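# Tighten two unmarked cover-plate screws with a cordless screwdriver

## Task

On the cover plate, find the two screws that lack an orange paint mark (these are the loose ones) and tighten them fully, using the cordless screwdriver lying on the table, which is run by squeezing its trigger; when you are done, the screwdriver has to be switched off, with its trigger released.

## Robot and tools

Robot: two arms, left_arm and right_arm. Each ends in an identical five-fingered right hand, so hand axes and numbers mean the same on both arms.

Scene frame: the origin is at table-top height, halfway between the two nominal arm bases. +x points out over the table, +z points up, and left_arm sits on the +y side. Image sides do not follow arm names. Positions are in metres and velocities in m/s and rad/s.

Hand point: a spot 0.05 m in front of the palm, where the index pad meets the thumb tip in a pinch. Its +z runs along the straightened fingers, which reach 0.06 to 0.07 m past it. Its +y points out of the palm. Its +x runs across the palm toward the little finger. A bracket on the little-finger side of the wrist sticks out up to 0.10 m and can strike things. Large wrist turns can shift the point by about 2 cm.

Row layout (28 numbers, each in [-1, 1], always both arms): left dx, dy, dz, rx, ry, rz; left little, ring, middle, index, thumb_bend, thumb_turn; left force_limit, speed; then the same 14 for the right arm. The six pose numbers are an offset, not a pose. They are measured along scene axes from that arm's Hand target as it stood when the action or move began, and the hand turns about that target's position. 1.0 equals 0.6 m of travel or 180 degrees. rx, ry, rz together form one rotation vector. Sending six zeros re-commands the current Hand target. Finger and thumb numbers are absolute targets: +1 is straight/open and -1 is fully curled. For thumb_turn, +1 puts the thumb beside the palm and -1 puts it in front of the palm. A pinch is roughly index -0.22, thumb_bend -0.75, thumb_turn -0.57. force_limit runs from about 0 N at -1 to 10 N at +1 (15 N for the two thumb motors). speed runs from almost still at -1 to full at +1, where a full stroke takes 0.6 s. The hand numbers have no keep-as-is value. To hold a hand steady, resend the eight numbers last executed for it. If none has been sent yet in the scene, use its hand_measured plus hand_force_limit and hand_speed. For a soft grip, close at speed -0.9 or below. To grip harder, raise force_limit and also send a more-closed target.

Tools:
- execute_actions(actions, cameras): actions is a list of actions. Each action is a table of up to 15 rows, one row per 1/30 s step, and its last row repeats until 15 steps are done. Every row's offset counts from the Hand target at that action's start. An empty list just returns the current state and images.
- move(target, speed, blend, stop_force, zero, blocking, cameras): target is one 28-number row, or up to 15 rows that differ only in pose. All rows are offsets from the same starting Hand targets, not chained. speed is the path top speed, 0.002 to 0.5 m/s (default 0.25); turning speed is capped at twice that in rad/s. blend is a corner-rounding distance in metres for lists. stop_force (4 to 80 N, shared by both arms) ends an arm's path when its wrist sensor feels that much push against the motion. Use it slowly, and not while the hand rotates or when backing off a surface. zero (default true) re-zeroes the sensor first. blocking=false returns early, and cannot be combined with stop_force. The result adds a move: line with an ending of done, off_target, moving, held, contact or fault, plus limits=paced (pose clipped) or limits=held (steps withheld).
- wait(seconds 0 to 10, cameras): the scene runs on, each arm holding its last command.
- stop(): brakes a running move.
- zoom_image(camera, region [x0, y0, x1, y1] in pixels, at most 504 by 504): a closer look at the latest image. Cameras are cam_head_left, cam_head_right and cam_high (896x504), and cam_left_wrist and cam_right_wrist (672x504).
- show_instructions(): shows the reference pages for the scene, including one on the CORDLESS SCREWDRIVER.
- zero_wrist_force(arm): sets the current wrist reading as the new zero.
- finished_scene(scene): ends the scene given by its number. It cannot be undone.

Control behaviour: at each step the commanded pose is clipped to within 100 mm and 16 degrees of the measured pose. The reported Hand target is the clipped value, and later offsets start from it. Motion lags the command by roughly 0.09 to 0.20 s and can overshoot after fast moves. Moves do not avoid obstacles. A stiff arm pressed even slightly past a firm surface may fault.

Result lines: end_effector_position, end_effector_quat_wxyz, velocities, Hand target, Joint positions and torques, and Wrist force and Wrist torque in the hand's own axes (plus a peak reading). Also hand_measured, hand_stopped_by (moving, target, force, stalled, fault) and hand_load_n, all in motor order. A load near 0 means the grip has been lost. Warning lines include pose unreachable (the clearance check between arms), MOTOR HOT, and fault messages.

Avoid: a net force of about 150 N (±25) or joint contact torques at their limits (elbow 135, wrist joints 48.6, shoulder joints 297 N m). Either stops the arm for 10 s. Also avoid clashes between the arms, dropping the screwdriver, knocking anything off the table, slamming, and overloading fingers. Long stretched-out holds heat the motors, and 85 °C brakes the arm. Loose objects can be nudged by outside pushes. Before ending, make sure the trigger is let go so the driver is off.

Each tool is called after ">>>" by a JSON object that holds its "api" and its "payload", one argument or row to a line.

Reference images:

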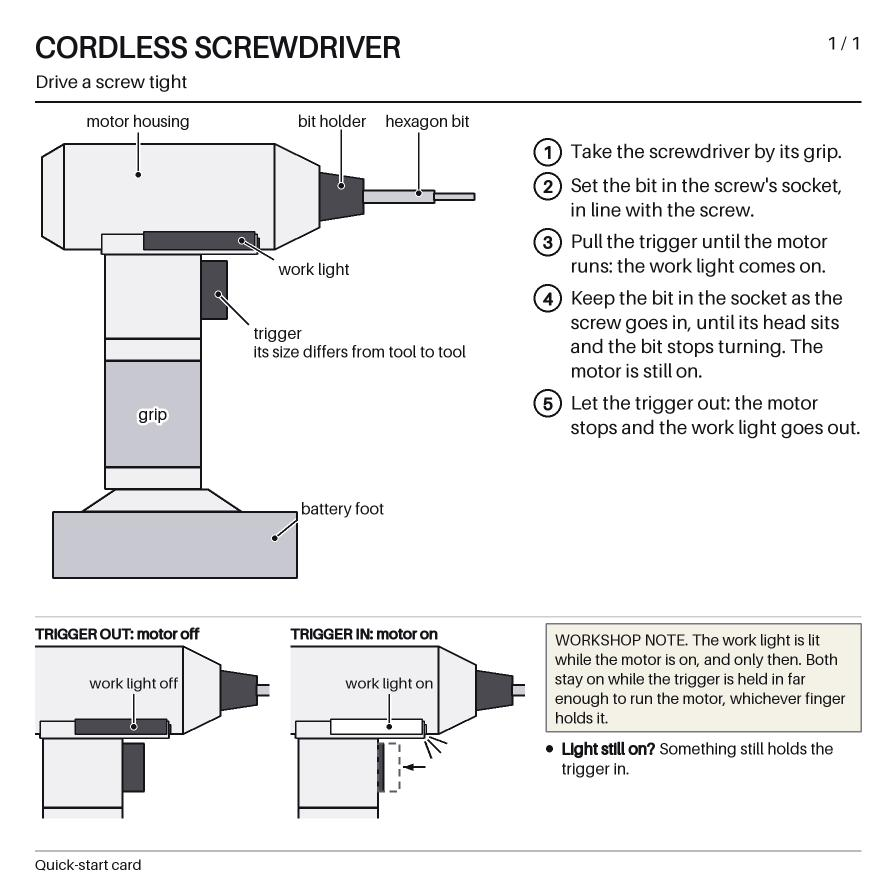

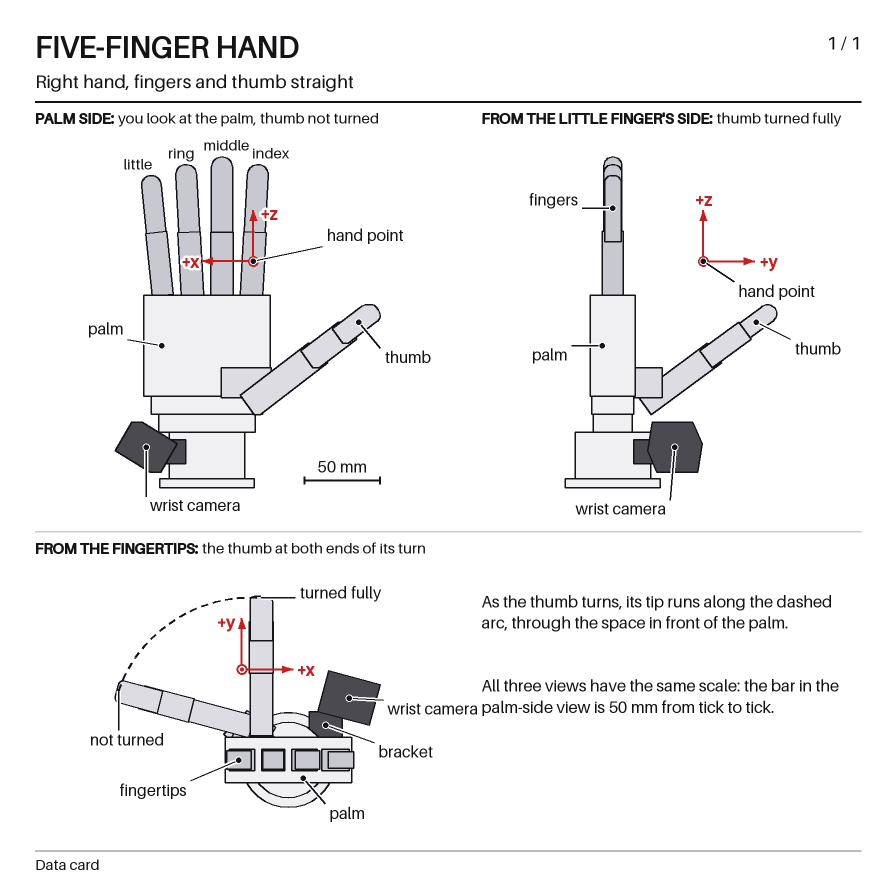

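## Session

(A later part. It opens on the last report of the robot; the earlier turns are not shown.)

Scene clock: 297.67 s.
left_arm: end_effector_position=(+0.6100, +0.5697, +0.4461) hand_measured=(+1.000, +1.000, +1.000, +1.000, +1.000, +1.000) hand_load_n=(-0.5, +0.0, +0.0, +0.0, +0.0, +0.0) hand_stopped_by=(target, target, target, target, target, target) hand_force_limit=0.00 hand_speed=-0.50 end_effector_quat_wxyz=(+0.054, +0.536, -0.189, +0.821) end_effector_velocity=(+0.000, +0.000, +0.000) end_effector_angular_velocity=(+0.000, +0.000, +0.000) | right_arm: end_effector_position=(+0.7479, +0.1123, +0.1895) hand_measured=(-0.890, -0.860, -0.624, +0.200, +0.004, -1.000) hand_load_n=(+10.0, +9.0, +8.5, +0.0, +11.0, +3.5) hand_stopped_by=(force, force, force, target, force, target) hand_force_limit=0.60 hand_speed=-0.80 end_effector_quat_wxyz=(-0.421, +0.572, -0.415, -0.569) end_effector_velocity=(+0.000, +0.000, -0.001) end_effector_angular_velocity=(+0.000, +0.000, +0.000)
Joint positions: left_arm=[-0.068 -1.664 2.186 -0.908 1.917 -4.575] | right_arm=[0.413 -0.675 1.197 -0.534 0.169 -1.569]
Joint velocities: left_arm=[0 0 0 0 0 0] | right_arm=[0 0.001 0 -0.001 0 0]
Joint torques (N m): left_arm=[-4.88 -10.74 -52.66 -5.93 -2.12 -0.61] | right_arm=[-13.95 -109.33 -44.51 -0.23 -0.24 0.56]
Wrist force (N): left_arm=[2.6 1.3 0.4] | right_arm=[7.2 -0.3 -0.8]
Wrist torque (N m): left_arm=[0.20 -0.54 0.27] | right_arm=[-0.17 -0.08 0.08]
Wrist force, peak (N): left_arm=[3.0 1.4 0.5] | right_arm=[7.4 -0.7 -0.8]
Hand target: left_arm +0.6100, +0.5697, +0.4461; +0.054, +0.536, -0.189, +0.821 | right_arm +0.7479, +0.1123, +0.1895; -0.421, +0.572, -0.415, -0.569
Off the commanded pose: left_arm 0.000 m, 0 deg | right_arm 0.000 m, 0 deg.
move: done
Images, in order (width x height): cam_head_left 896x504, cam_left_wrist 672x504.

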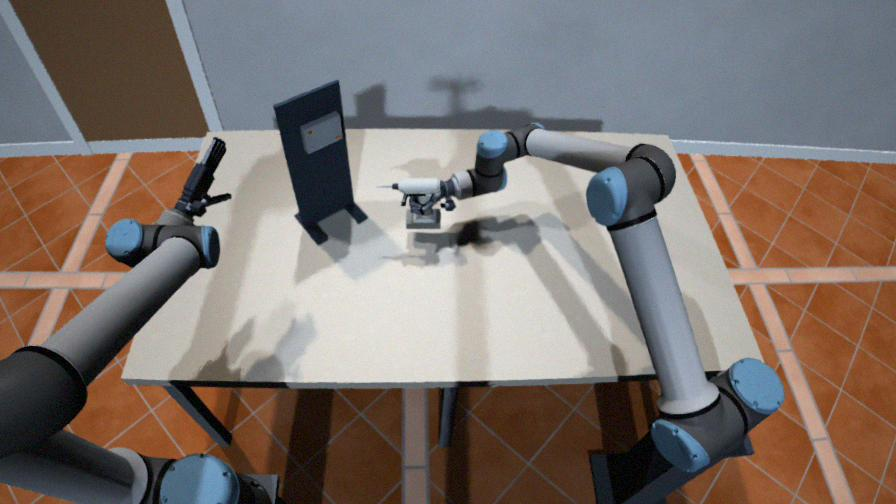

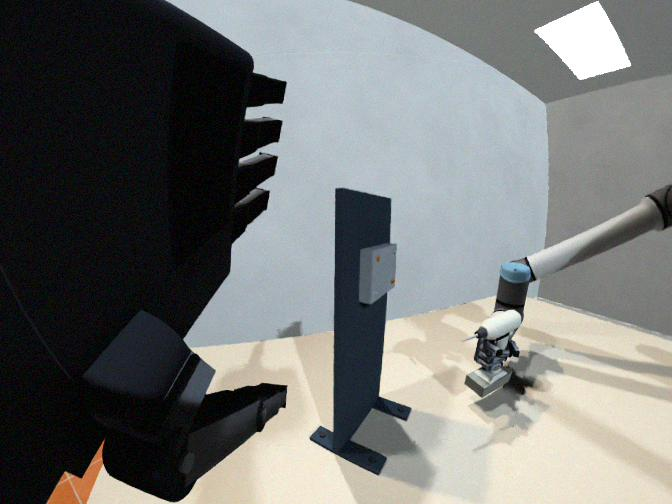

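>>> {"api": "move", "payload": {
  "target": [0,0,0,0,0,0,1,1,1,1,1,1,0,-0.5,-0.213,0.18,0.284,0,0,-0.361,-1,-1,-0.95,0.2,-0.95,-1,0.6,-0.8],
  "speed": 0.2
}}

>>> {"api": "zoom_image", "payload": {
  "camera": "cam_left_wrist",
  "region": [320, 180, 540, 400]
}}

>>> {"api": "zoom_image", "payload": {
  "camera": "cam_head_left",
  "region": [250, 60, 490, 260]
}}

>>> {"api": "zoom_image", "payload": {
  "camera": "cam_high",
  "region": [380, 120, 620, 320]
}}

Scene clock: 301.23 s.
left_arm: end_effector_position=(+0.6100, +0.5697, +0.4461) hand_measured=(+1.000, +1.000, +1.000, +1.000, +1.000, +1.000) hand_load_n=(+0.0, +0.0, +0.0, +0.0, +0.0, +0.0) hand_stopped_by=(target, target, target, target, target, target) hand_force_limit=0.00 hand_speed=-0.50 end_effector_quat_wxyz=(+0.054, +0.536, -0.189, +0.821) end_effector_velocity=(+0.000, +0.000, +0.000) end_effector_angular_velocity=(-0.002, +0.000, +0.000) | right_arm: end_effector_position=(+0.6200, +0.2198, +0.3592) hand_measured=(-0.890, -0.860, -0.624, +0.200, +0.004, -1.000) hand_load_n=(+10.0, +9.0, +8.0, +0.0, +11.0, +3.5) hand_stopped_by=(force, force, force, target, force, target) hand_force_limit=0.60 hand_speed=-0.80 end_effector_quat_wxyz=(+0.661, -0.260, +0.657, +0.253) end_effector_velocity=(+0.001, +0.000, -0.001) end_effector_angular_velocity=(+0.000, +0.000, -0.004)
Joint positions: left_arm=[-0.068 -1.663 2.186 -0.908 1.917 -4.575] | right_arm=[0.821 -1.085 1.585 -0.501 1.711 -1.582]
Joint velocities: left_arm=[0 0 0 0 0 -0.002] | right_arm=[0 0.001 0 -0.001 0.003 0]
Joint torques (N m): left_arm=[-13.13 -12.42 -41.72 -5.18 -2.46 2.91] | right_arm=[2.96 -81.31 -39.7 -6.64 2.72 0.07]
Wrist force (N): left_arm=[2.2 1.1 0.5] | right_arm=[7.1 -0.3 -0.8]
Wrist torque (N m): left_arm=[0.16 -0.48 0.24] | right_arm=[-0.19 -0.08 0.06]
Wrist force, peak (N): left_arm=[3.0 1.2 0.5] | right_arm=[8.2 -1.5 -1.5]
Hand target: left_arm +0.6100, +0.5697, +0.4461; +0.054, +0.536, -0.189, +0.821 | right_arm +0.6200, +0.2198, +0.3592; +0.661, -0.260, +0.657, +0.253
Off the commanded pose: left_arm 0.000 m, 0 deg | right_arm 0.001 m, 0 deg.
move: done

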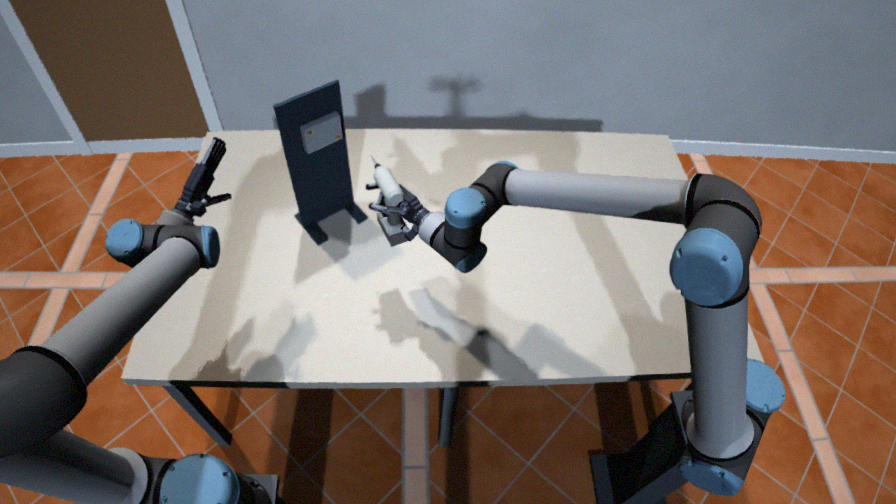

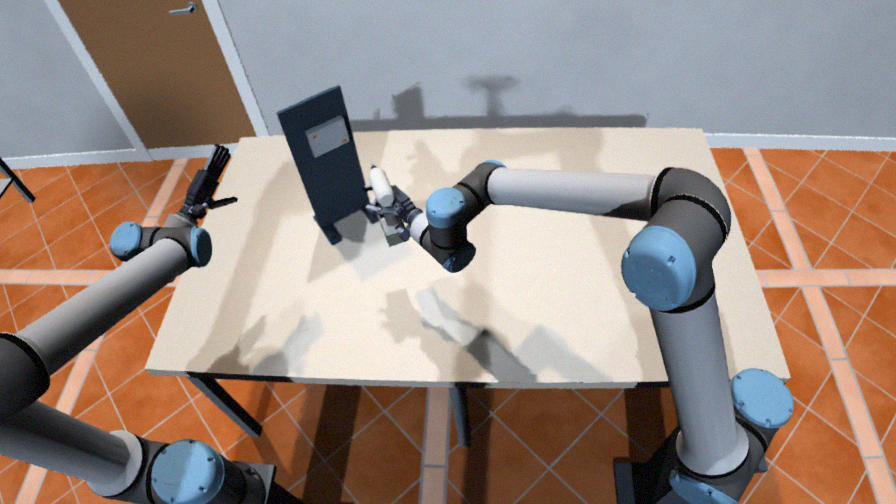

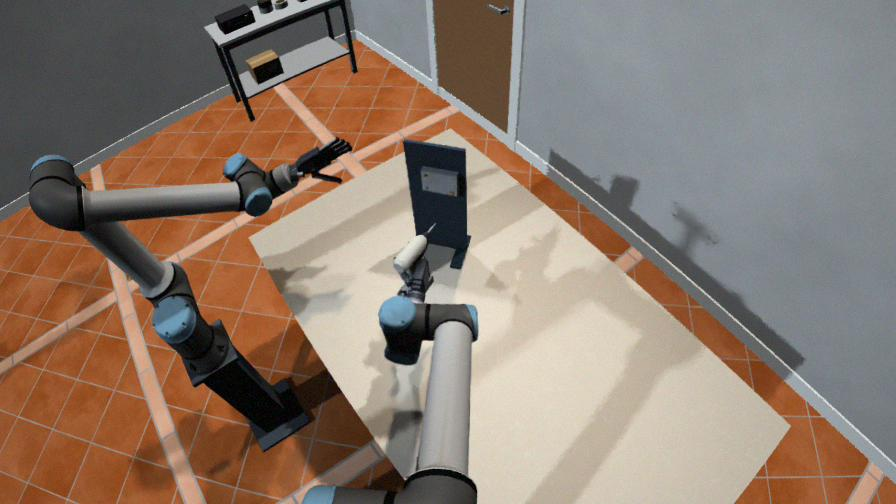

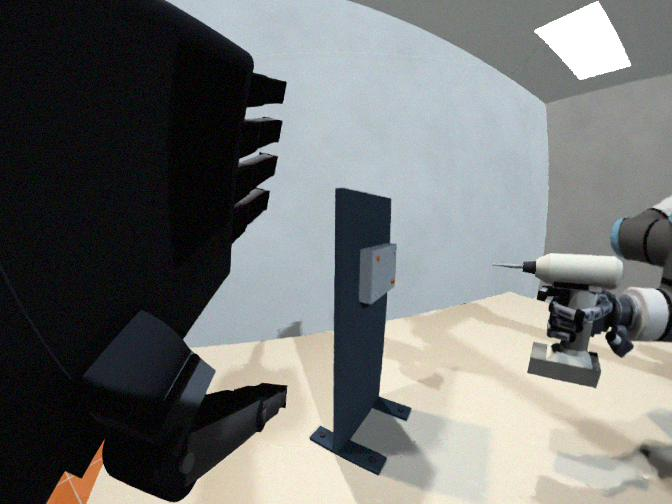

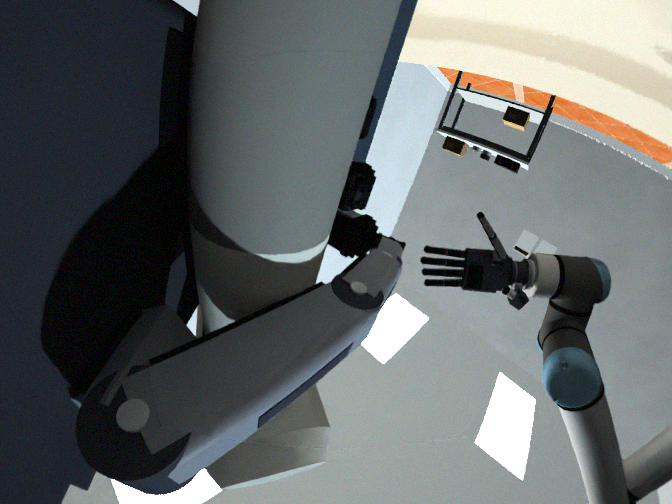

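Scaled by 2.291 from the camera's 672x504 image, which has a finer 960x720 frame.

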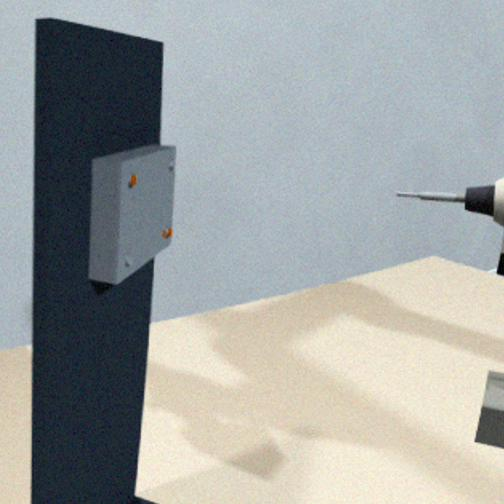

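Scaled by 2.100.

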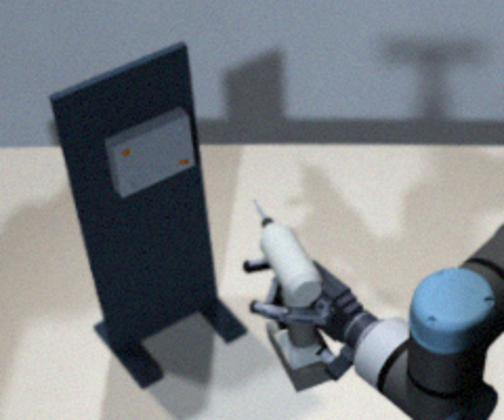

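Scaled by 2.100.

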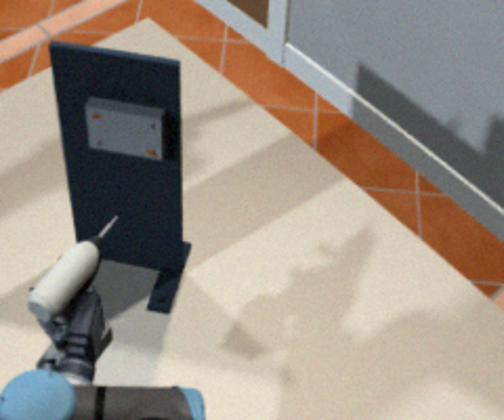

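>>> {"api": "move", "payload": {
  "target": [0,0,0,0,0,0,1,1,1,1,1,1,0,-0.5,0.033,0.05,0.033,0,0,0.05,-1,-1,-0.95,0.2,-0.95,-1,0.6,-0.8],
  "speed": 0.15
}}

>>> {"api": "zoom_image", "payload": {
  "camera": "cam_left_wrist",
  "region": [330, 210, 530, 360]
}}

>>> {"api": "zoom_image", "payload": {
  "camera": "cam_head_left",
  "region": [280, 90, 430, 220]
}}

>>> {"api": "zoom_image", "payload": {
  "camera": "cam_high",
  "region": [390, 140, 540, 270]
}}

Scene clock: 303.07 s.
left_arm: end_effector_position=(+0.6100, +0.5697, +0.4461) hand_measured=(+1.000, +1.000, +1.000, +1.000, +1.000, +1.000) hand_load_n=(+0.0, +0.0, +0.0, +0.0, +0.5, +0.0) hand_stopped_by=(target, target, target, target, target, target) hand_force_limit=0.00 hand_speed=-0.50 end_effector_quat_wxyz=(+0.054, +0.536, -0.189, +0.821) end_effector_velocity=(+0.000, +0.001, +0.000) end_effector_angular_velocity=(+0.000, +0.001, +0.001) | right_arm: end_effector_position=(+0.6399, +0.2497, +0.3789) hand_measured=(-0.890, -0.860, -0.624, +0.200, +0.004, -1.000) hand_load_n=(+10.0, +9.0, +8.0, +0.0, +11.0, +3.5) hand_stopped_by=(force, force, force, target, force, target) hand_force_limit=0.60 hand_speed=-0.80 end_effector_quat_wxyz=(+0.639, -0.311, +0.635, +0.304) end_effector_velocity=(+0.000, +0.001, -0.002) end_effector_angular_velocity=(-0.001, +0.001, +0.002)
Joint positions: left_arm=[-0.068 -1.663 2.186 -0.908 1.917 -4.575] | right_arm=[0.775 -1.048 1.488 -0.441 1.507 -1.582]
Joint velocities: left_arm=[0.001 0 0 0.001 -0.001 0] | right_arm=[0 0.002 0 0 -0.001 0]
Joint torques (N m): left_arm=[-11.66 -12.33 -39.38 -4.84 -2.59 2.26] | right_arm=[14.24 -101.57 -48.85 -6.57 -1.67 0.53]
Wrist force (N): left_arm=[2.5 0.8 0.6] | right_arm=[6.9 -0.1 -1.0]
Wrist torque (N m): left_arm=[0.12 -0.53 0.26] | right_arm=[-0.16 -0.07 0.06]
Wrist force, peak (N): left_arm=[3.0 0.9 0.3] | right_arm=[7.7 0.5 -2.3]
Hand target: left_arm +0.6100, +0.5697, +0.4461; +0.054, +0.536, -0.189, +0.821 | right_arm +0.6398, +0.2498, +0.3791; +0.639, -0.311, +0.635, +0.304
Off the commanded pose: left_arm 0.000 m, 0 deg | right_arm 0.000 m, 0 deg.
move: done

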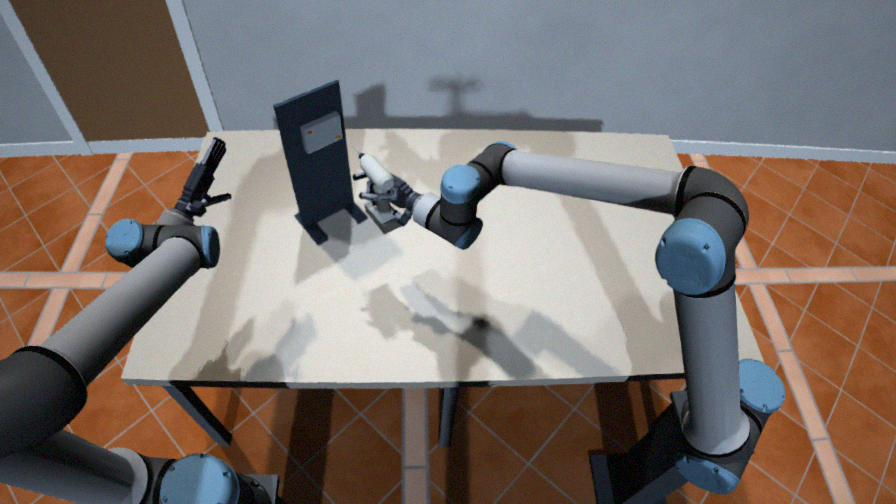

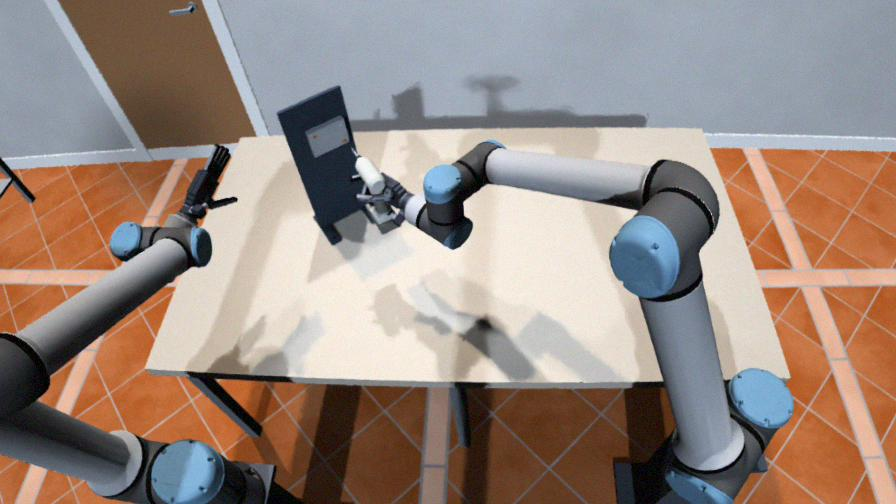

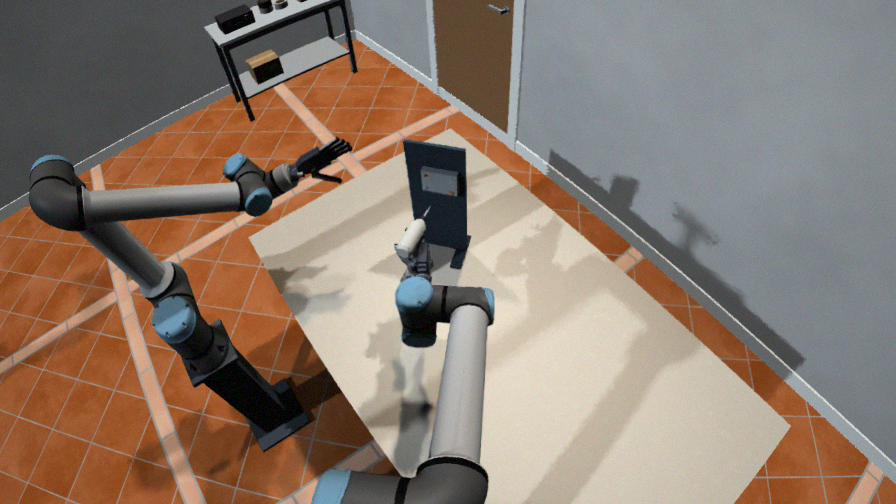

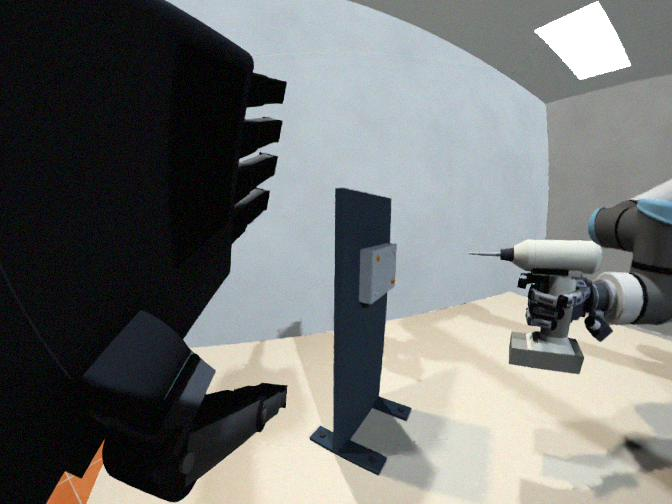

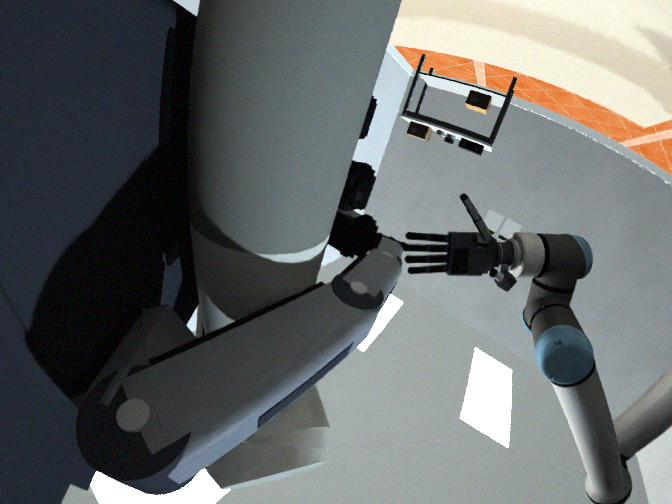

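Scaled by 2.520 from the camera's 672x504 image, which has a finer 960x720 frame.

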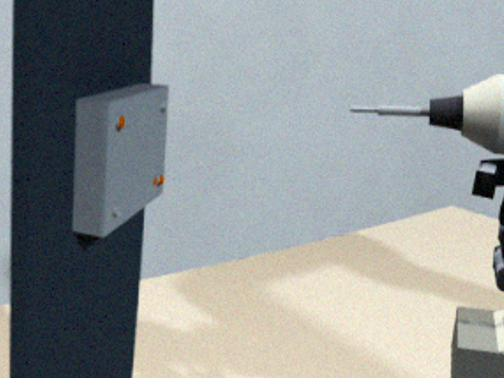

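Scaled by 3.360.

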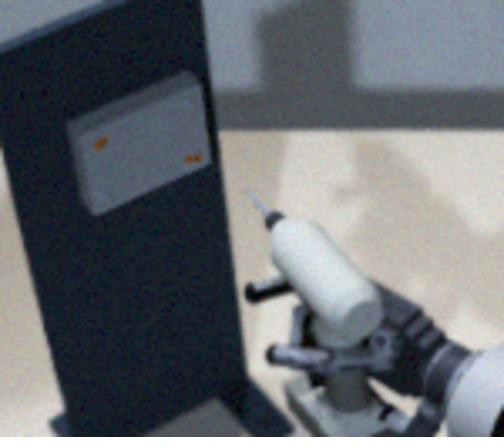

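Scaled by 3.360.

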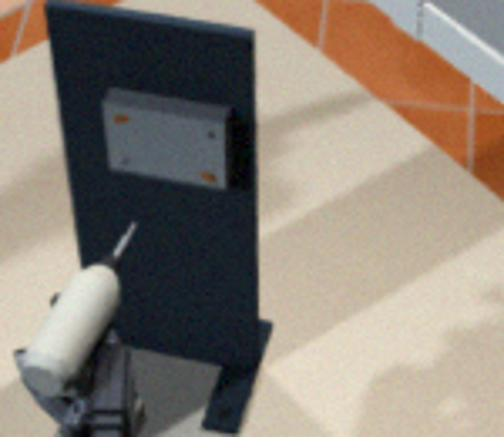

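>>> {"api": "move", "payload": {
  "target": [0,0,0,0,0,0,1,1,1,1,1,1,0,-0.5,0.117,0.0635,0,0,0,0.0083,-1,-1,-0.95,0.2,-0.95,-1,0.6,-0.8],
  "speed": 0.1
}}

>>> {"api": "zoom_image", "payload": {
  "camera": "cam_left_wrist",
  "region": [340, 210, 480, 330]
}}

>>> {"api": "zoom_image", "payload": {
  "camera": "cam_head_left",
  "region": [280, 90, 400, 190]
}}

>>> {"api": "zoom_image", "payload": {
  "camera": "cam_high",
  "region": [390, 140, 510, 240]
}}

Scene clock: 305.37 s.
left_arm: end_effector_position=(+0.6100, +0.5697, +0.4461) hand_measured=(+1.000, +1.000, +1.000, +1.000, +1.000, +1.000) hand_load_n=(+0.0, +0.0, +0.0, +0.0, +0.0, +0.0) hand_stopped_by=(target, target, target, target, target, target) hand_force_limit=0.00 hand_speed=-0.50 end_effector_quat_wxyz=(+0.054, +0.536, -0.189, +0.821) end_effector_velocity=(+0.000, -0.001, +0.000) end_effector_angular_velocity=(+0.002, -0.001, -0.002) | right_arm: end_effector_position=(+0.7101, +0.2879, +0.3791) hand_measured=(-0.890, -0.860, -0.624, +0.200, +0.004, -1.000) hand_load_n=(+10.0, +9.0, +8.0, +0.0, +11.0, +3.0) hand_stopped_by=(force, force, force, target, force, target) hand_force_limit=0.60 hand_speed=-0.80 end_effector_quat_wxyz=(+0.635, -0.319, +0.631, +0.312) end_effector_velocity=(+0.000, +0.000, -0.001) end_effector_angular_velocity=(+0.000, +0.000, +0.000)
Joint positions: left_arm=[-0.068 -1.663 2.186 -0.908 1.917 -4.575] | right_arm=[0.738 -0.939 1.309 -0.371 1.444 -1.582]
Joint velocities: left_arm=[-0.001 0 0 -0.001 0.001 0.001] | right_arm=[0 0.001 0 0 0 0]
Joint torques (N m): left_arm=[-12.29 -10.76 -33.44 -4.12 -1.89 2.35] | right_arm=[15.39 -103.44 -49.64 -6.91 2.05 1.18]
Wrist force (N): left_arm=[2.4 1.0 0.5] | right_arm=[7.0 -0.2 -0.6]
Wrist torque (N m): left_arm=[0.15 -0.52 0.26] | right_arm=[-0.17 -0.07 0.06]
Wrist force, peak (N): left_arm=[2.9 1.1 0.5] | right_arm=[7.5 0.2 -2.3]
Hand target: left_arm +0.6100, +0.5697, +0.4461; +0.054, +0.536, -0.189, +0.821 | right_arm +0.7100, +0.2880, +0.3792; +0.635, -0.319, +0.631, +0.312
Off the commanded pose: left_arm 0.000 m, 0 deg | right_arm 0.000 m, 0 deg.
move: done

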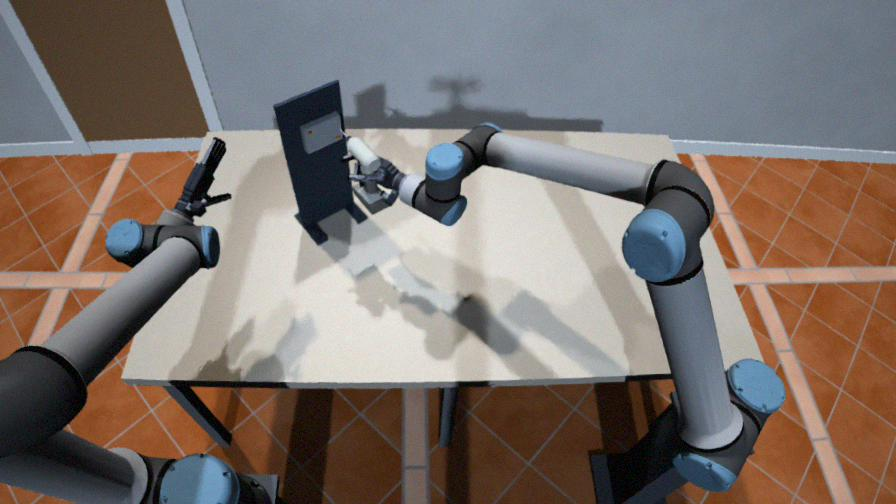

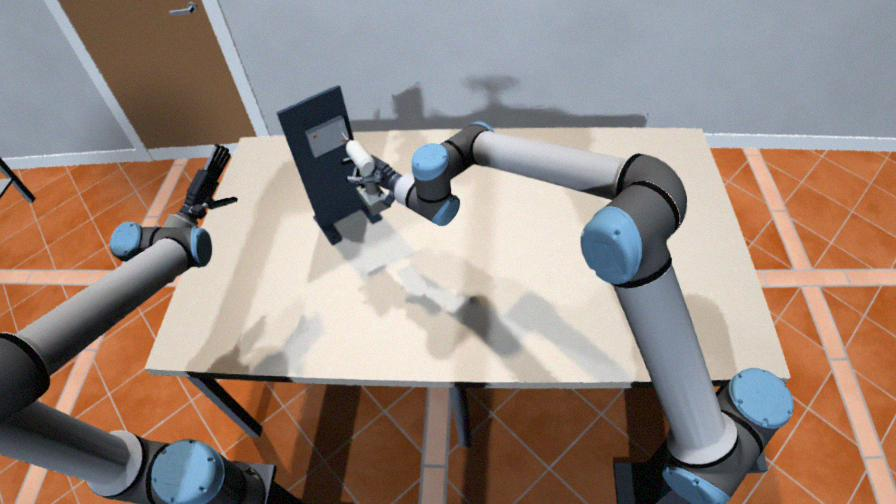

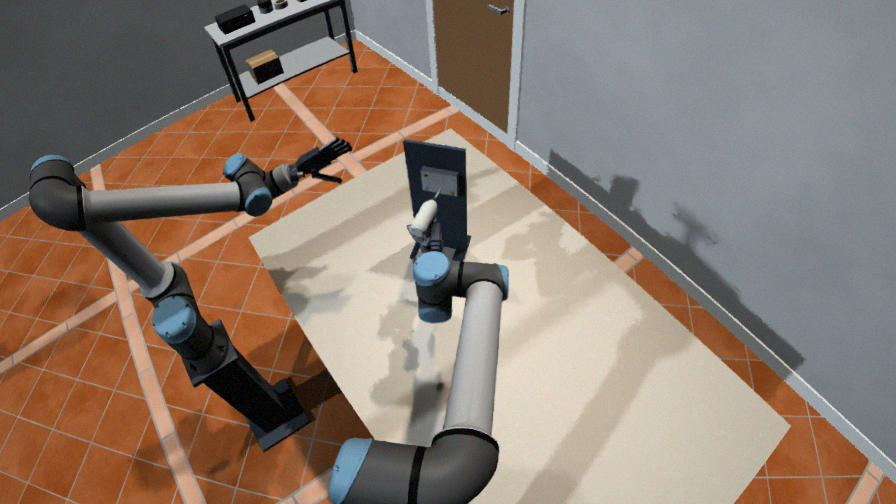

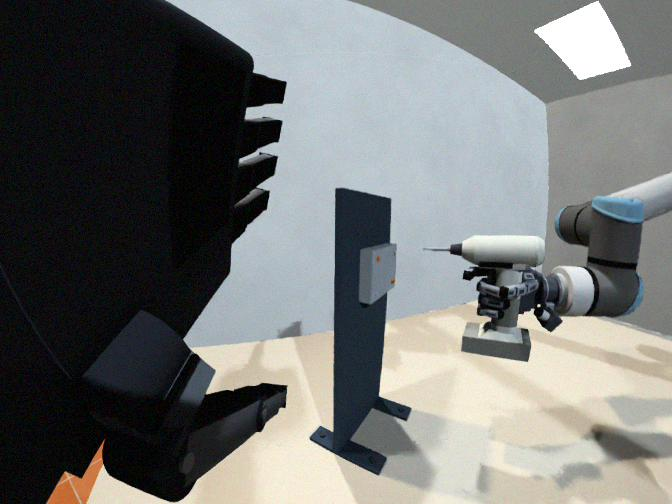

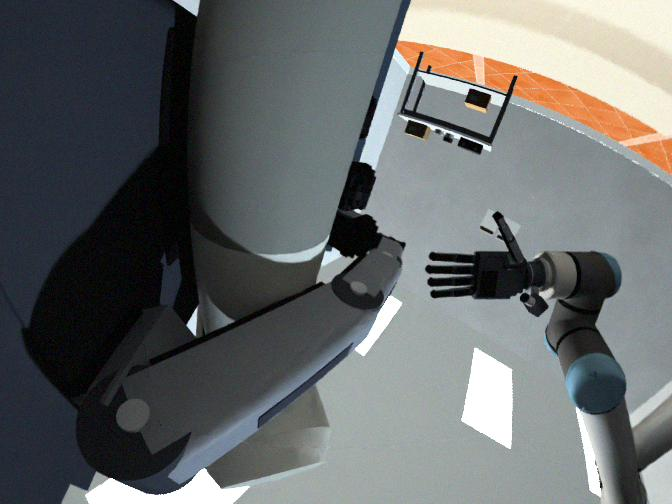

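Scaled by 3.600 from the camera's 672x504 image, which has a finer 960x720 frame.

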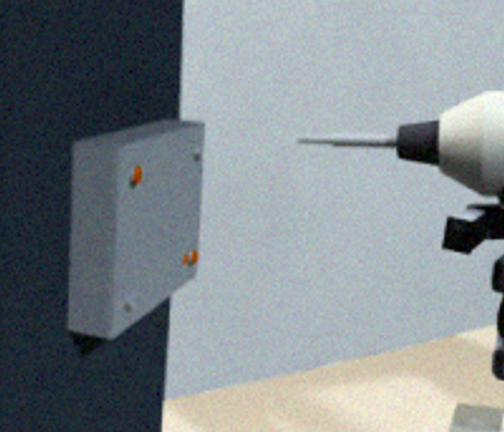

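Scaled by 4.200.

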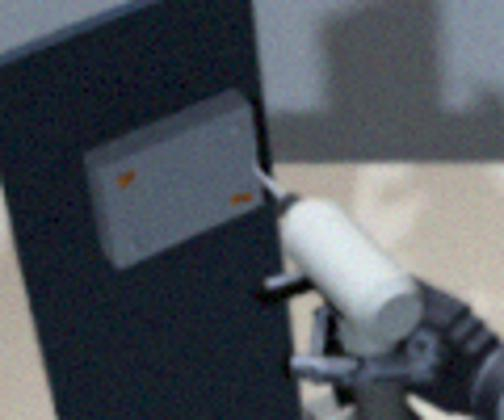

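Scaled by 4.200.

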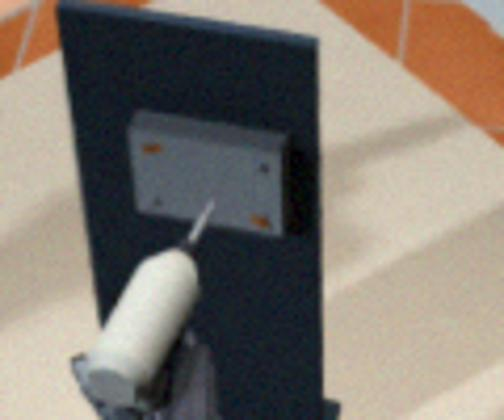

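>>> {"api": "move", "payload": {
  "target": [0,0,0,0,0,0,1,1,1,1,1,1,0,-0.5,0.0472,0.0088,-0.0258,0.0077,-0.0129,0,-1,-1,-0.95,0.2,-0.95,-1,0.6,-0.8],
  "speed": 0.05,
  "cameras": ["cam_head_left","cam_high","cam_left_wrist","cam_head_right"]
}}

>>> {"api": "zoom_image", "payload": {
  "camera": "cam_left_wrist",
  "region": [340, 210, 480, 330]
}}

>>> {"api": "zoom_image", "payload": {
  "camera": "cam_head_left",
  "region": [290, 90, 390, 170]
}}

>>> {"api": "zoom_image", "payload": {
  "camera": "cam_high",
  "region": [400, 140, 500, 220]
}}

>>> {"api": "zoom_image", "payload": {
  "camera": "cam_head_right",
  "region": [290, 90, 390, 170]
}}

Scene clock: 307.10 s.
left_arm: end_effector_position=(+0.6100, +0.5697, +0.4461) hand_measured=(+1.000, +1.000, +1.000, +1.000, +1.000, +1.000) hand_load_n=(+0.0, +0.0, +0.0, +0.0, +0.0, +0.0) hand_stopped_by=(target, target, target, target, target, target) hand_force_limit=0.00 hand_speed=-0.50 end_effector_quat_wxyz=(+0.054, +0.536, -0.189, +0.821) end_effector_velocity=(+0.000, +0.000, +0.000) end_effector_angular_velocity=(+0.000, +0.000, +0.000) | right_arm: end_effector_position=(+0.7385, +0.2933, +0.3638) hand_measured=(-0.890, -0.860, -0.624, +0.200, +0.004, -1.000) hand_load_n=(+10.5, +9.0, +8.0, +0.0, +11.0, +3.0) hand_stopped_by=(force, force, force, target, force, target) hand_force_limit=0.60 hand_speed=-0.80 end_effector_quat_wxyz=(+0.652, -0.317, +0.614, +0.313) end_effector_velocity=(-0.001, +0.000, +0.000) end_effector_angular_velocity=(-0.002, +0.003, +0.000)
Joint positions: left_arm=[-0.068 -1.663 2.186 -0.908 1.917 -4.575] | right_arm=[0.719 -0.896 1.284 -0.435 1.425 -1.593]
Joint velocities: left_arm=[0 0 0 0 0 0] | right_arm=[0.001 -0.002 0.002 0.004 0.001 0.001]
Joint torques (N m): left_arm=[-15.05 -13.21 -29.75 -3.82 -2.25 2.79] | right_arm=[14.55 -116.4 -40.04 -1.92 1.95 1.01]
Wrist force (N): left_arm=[2.7 1.1 0.4] | right_arm=[7.1 0.1 -1.4]
Wrist torque (N m): left_arm=[0.17 -0.55 0.28] | right_arm=[-0.11 -0.06 0.08]
Wrist force, peak (N): left_arm=[2.8 1.1 0.5] | right_arm=[7.9 -0.7 -0.7]
Hand target: left_arm +0.6100, +0.5697, +0.4461; +0.054, +0.536, -0.189, +0.821 | right_arm +0.7383, +0.2934, +0.3637; +0.651, -0.317, +0.614, +0.313
Off the commanded pose: left_arm 0.000 m, 0 deg | right_arm 0.000 m, 0 deg.
move: done
Images, in order (width x height): cam_head_left 896x504, cam_head_right 896x504, cam_high 896x504, cam_left_wrist 672x504.

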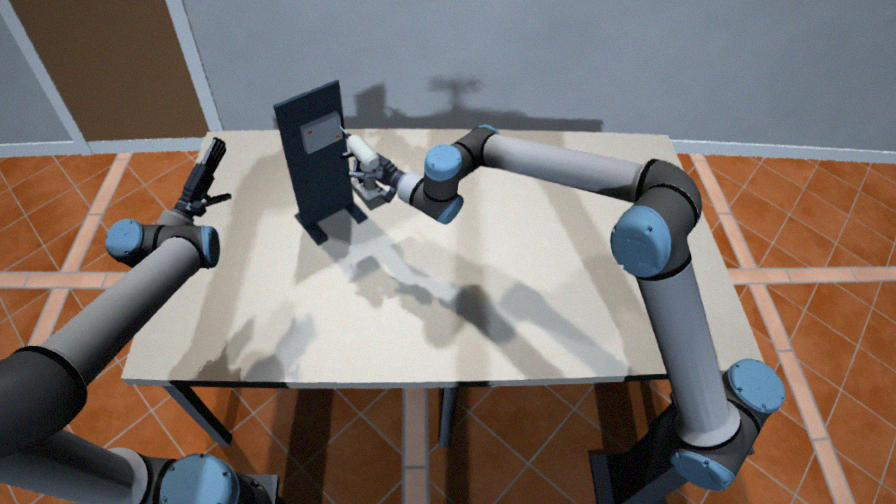

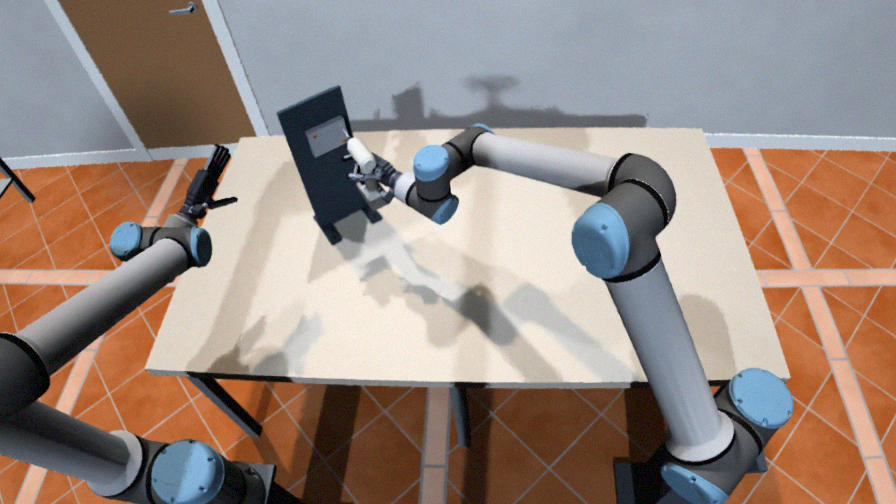

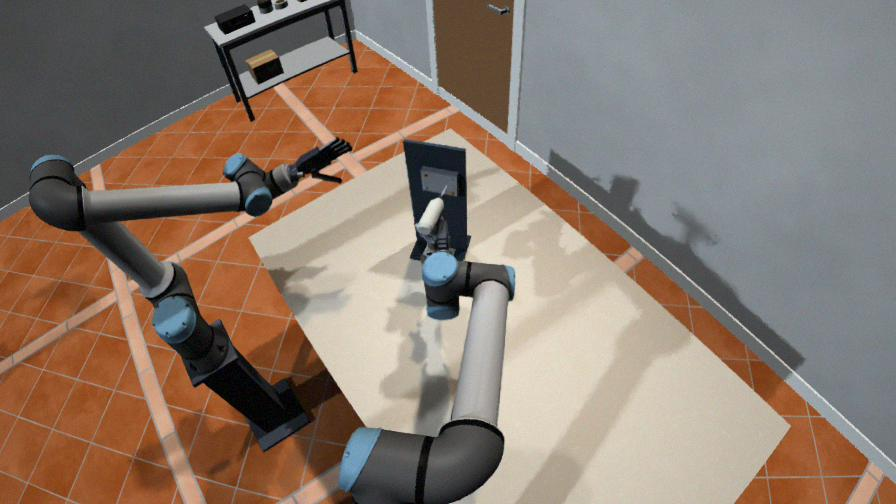

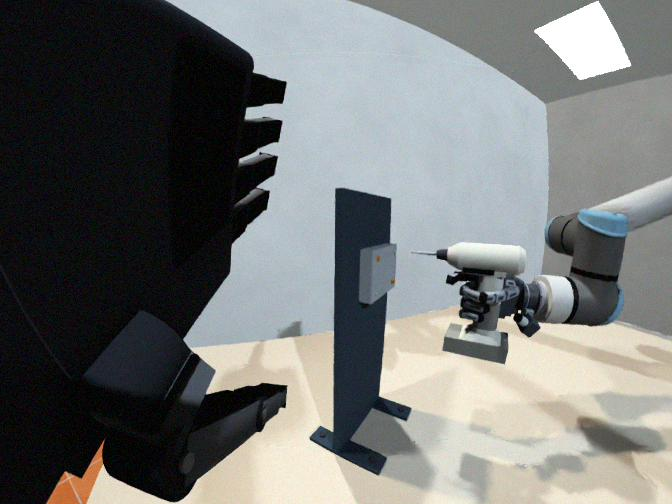

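Scaled by 3.600 from the camera's 672x504 image, which has a finer 960x720 frame.

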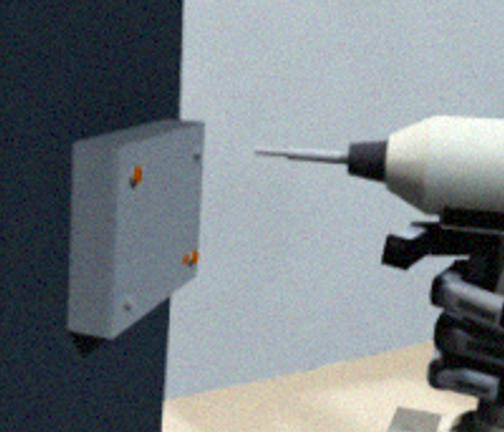

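Scaled by 5.040.

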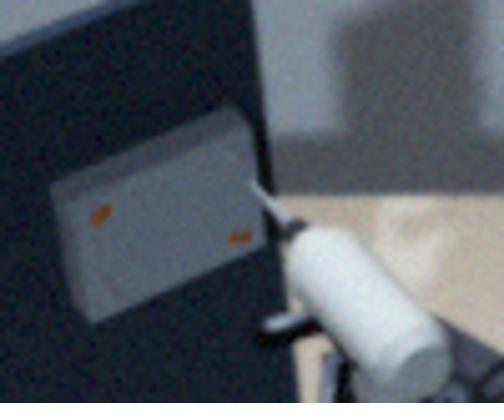

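Scaled by 5.040.

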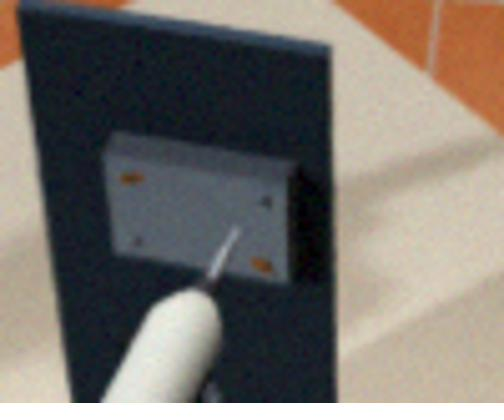

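Scaled by 5.040.

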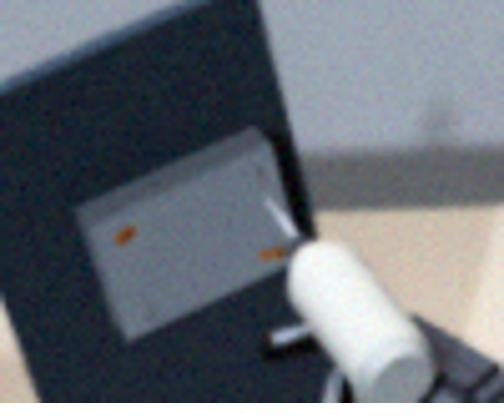

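>>> {"api": "zoom_image", "payload": {
  "camera": "cam_head_left",
  "region": [318, 105, 358, 137]
}}

>>> {"api": "zoom_image", "payload": {
  "camera": "cam_head_right",
  "region": [325, 110, 365, 142]
}}

>>> {"api": "zoom_image", "payload": {
  "camera": "cam_high",
  "region": [430, 166, 470, 198]
}}

>>> {"api": "zoom_image", "payload": {
  "camera": "cam_left_wrist",
  "region": [380, 235, 430, 275]
}}

Scaled by 12.600.

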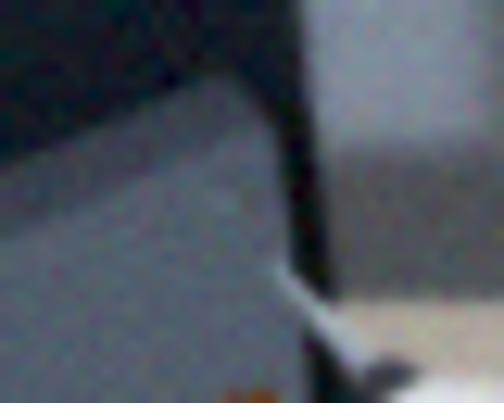

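Scaled by 12.600.

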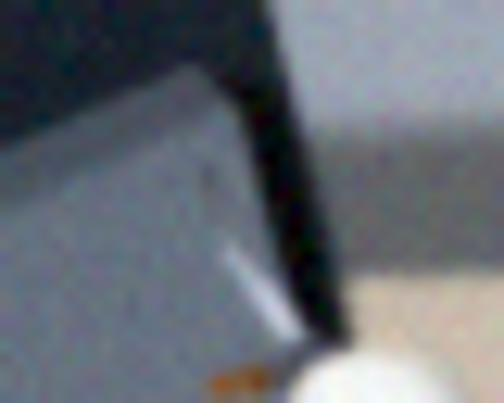

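Scaled by 12.600.

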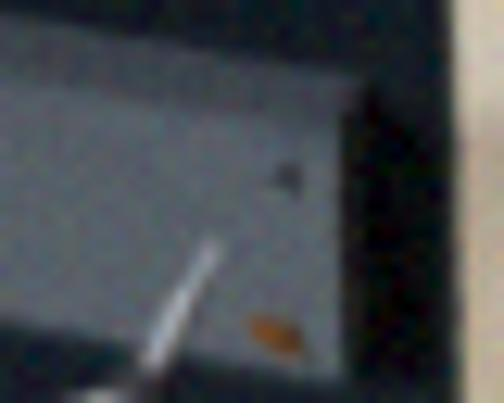

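Scaled by 10.080 from the camera's 672x504 image, which has a finer 960x720 frame.

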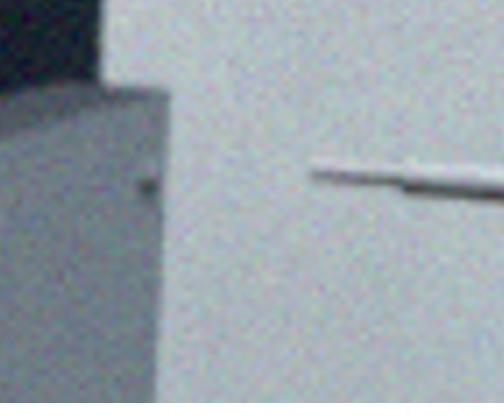

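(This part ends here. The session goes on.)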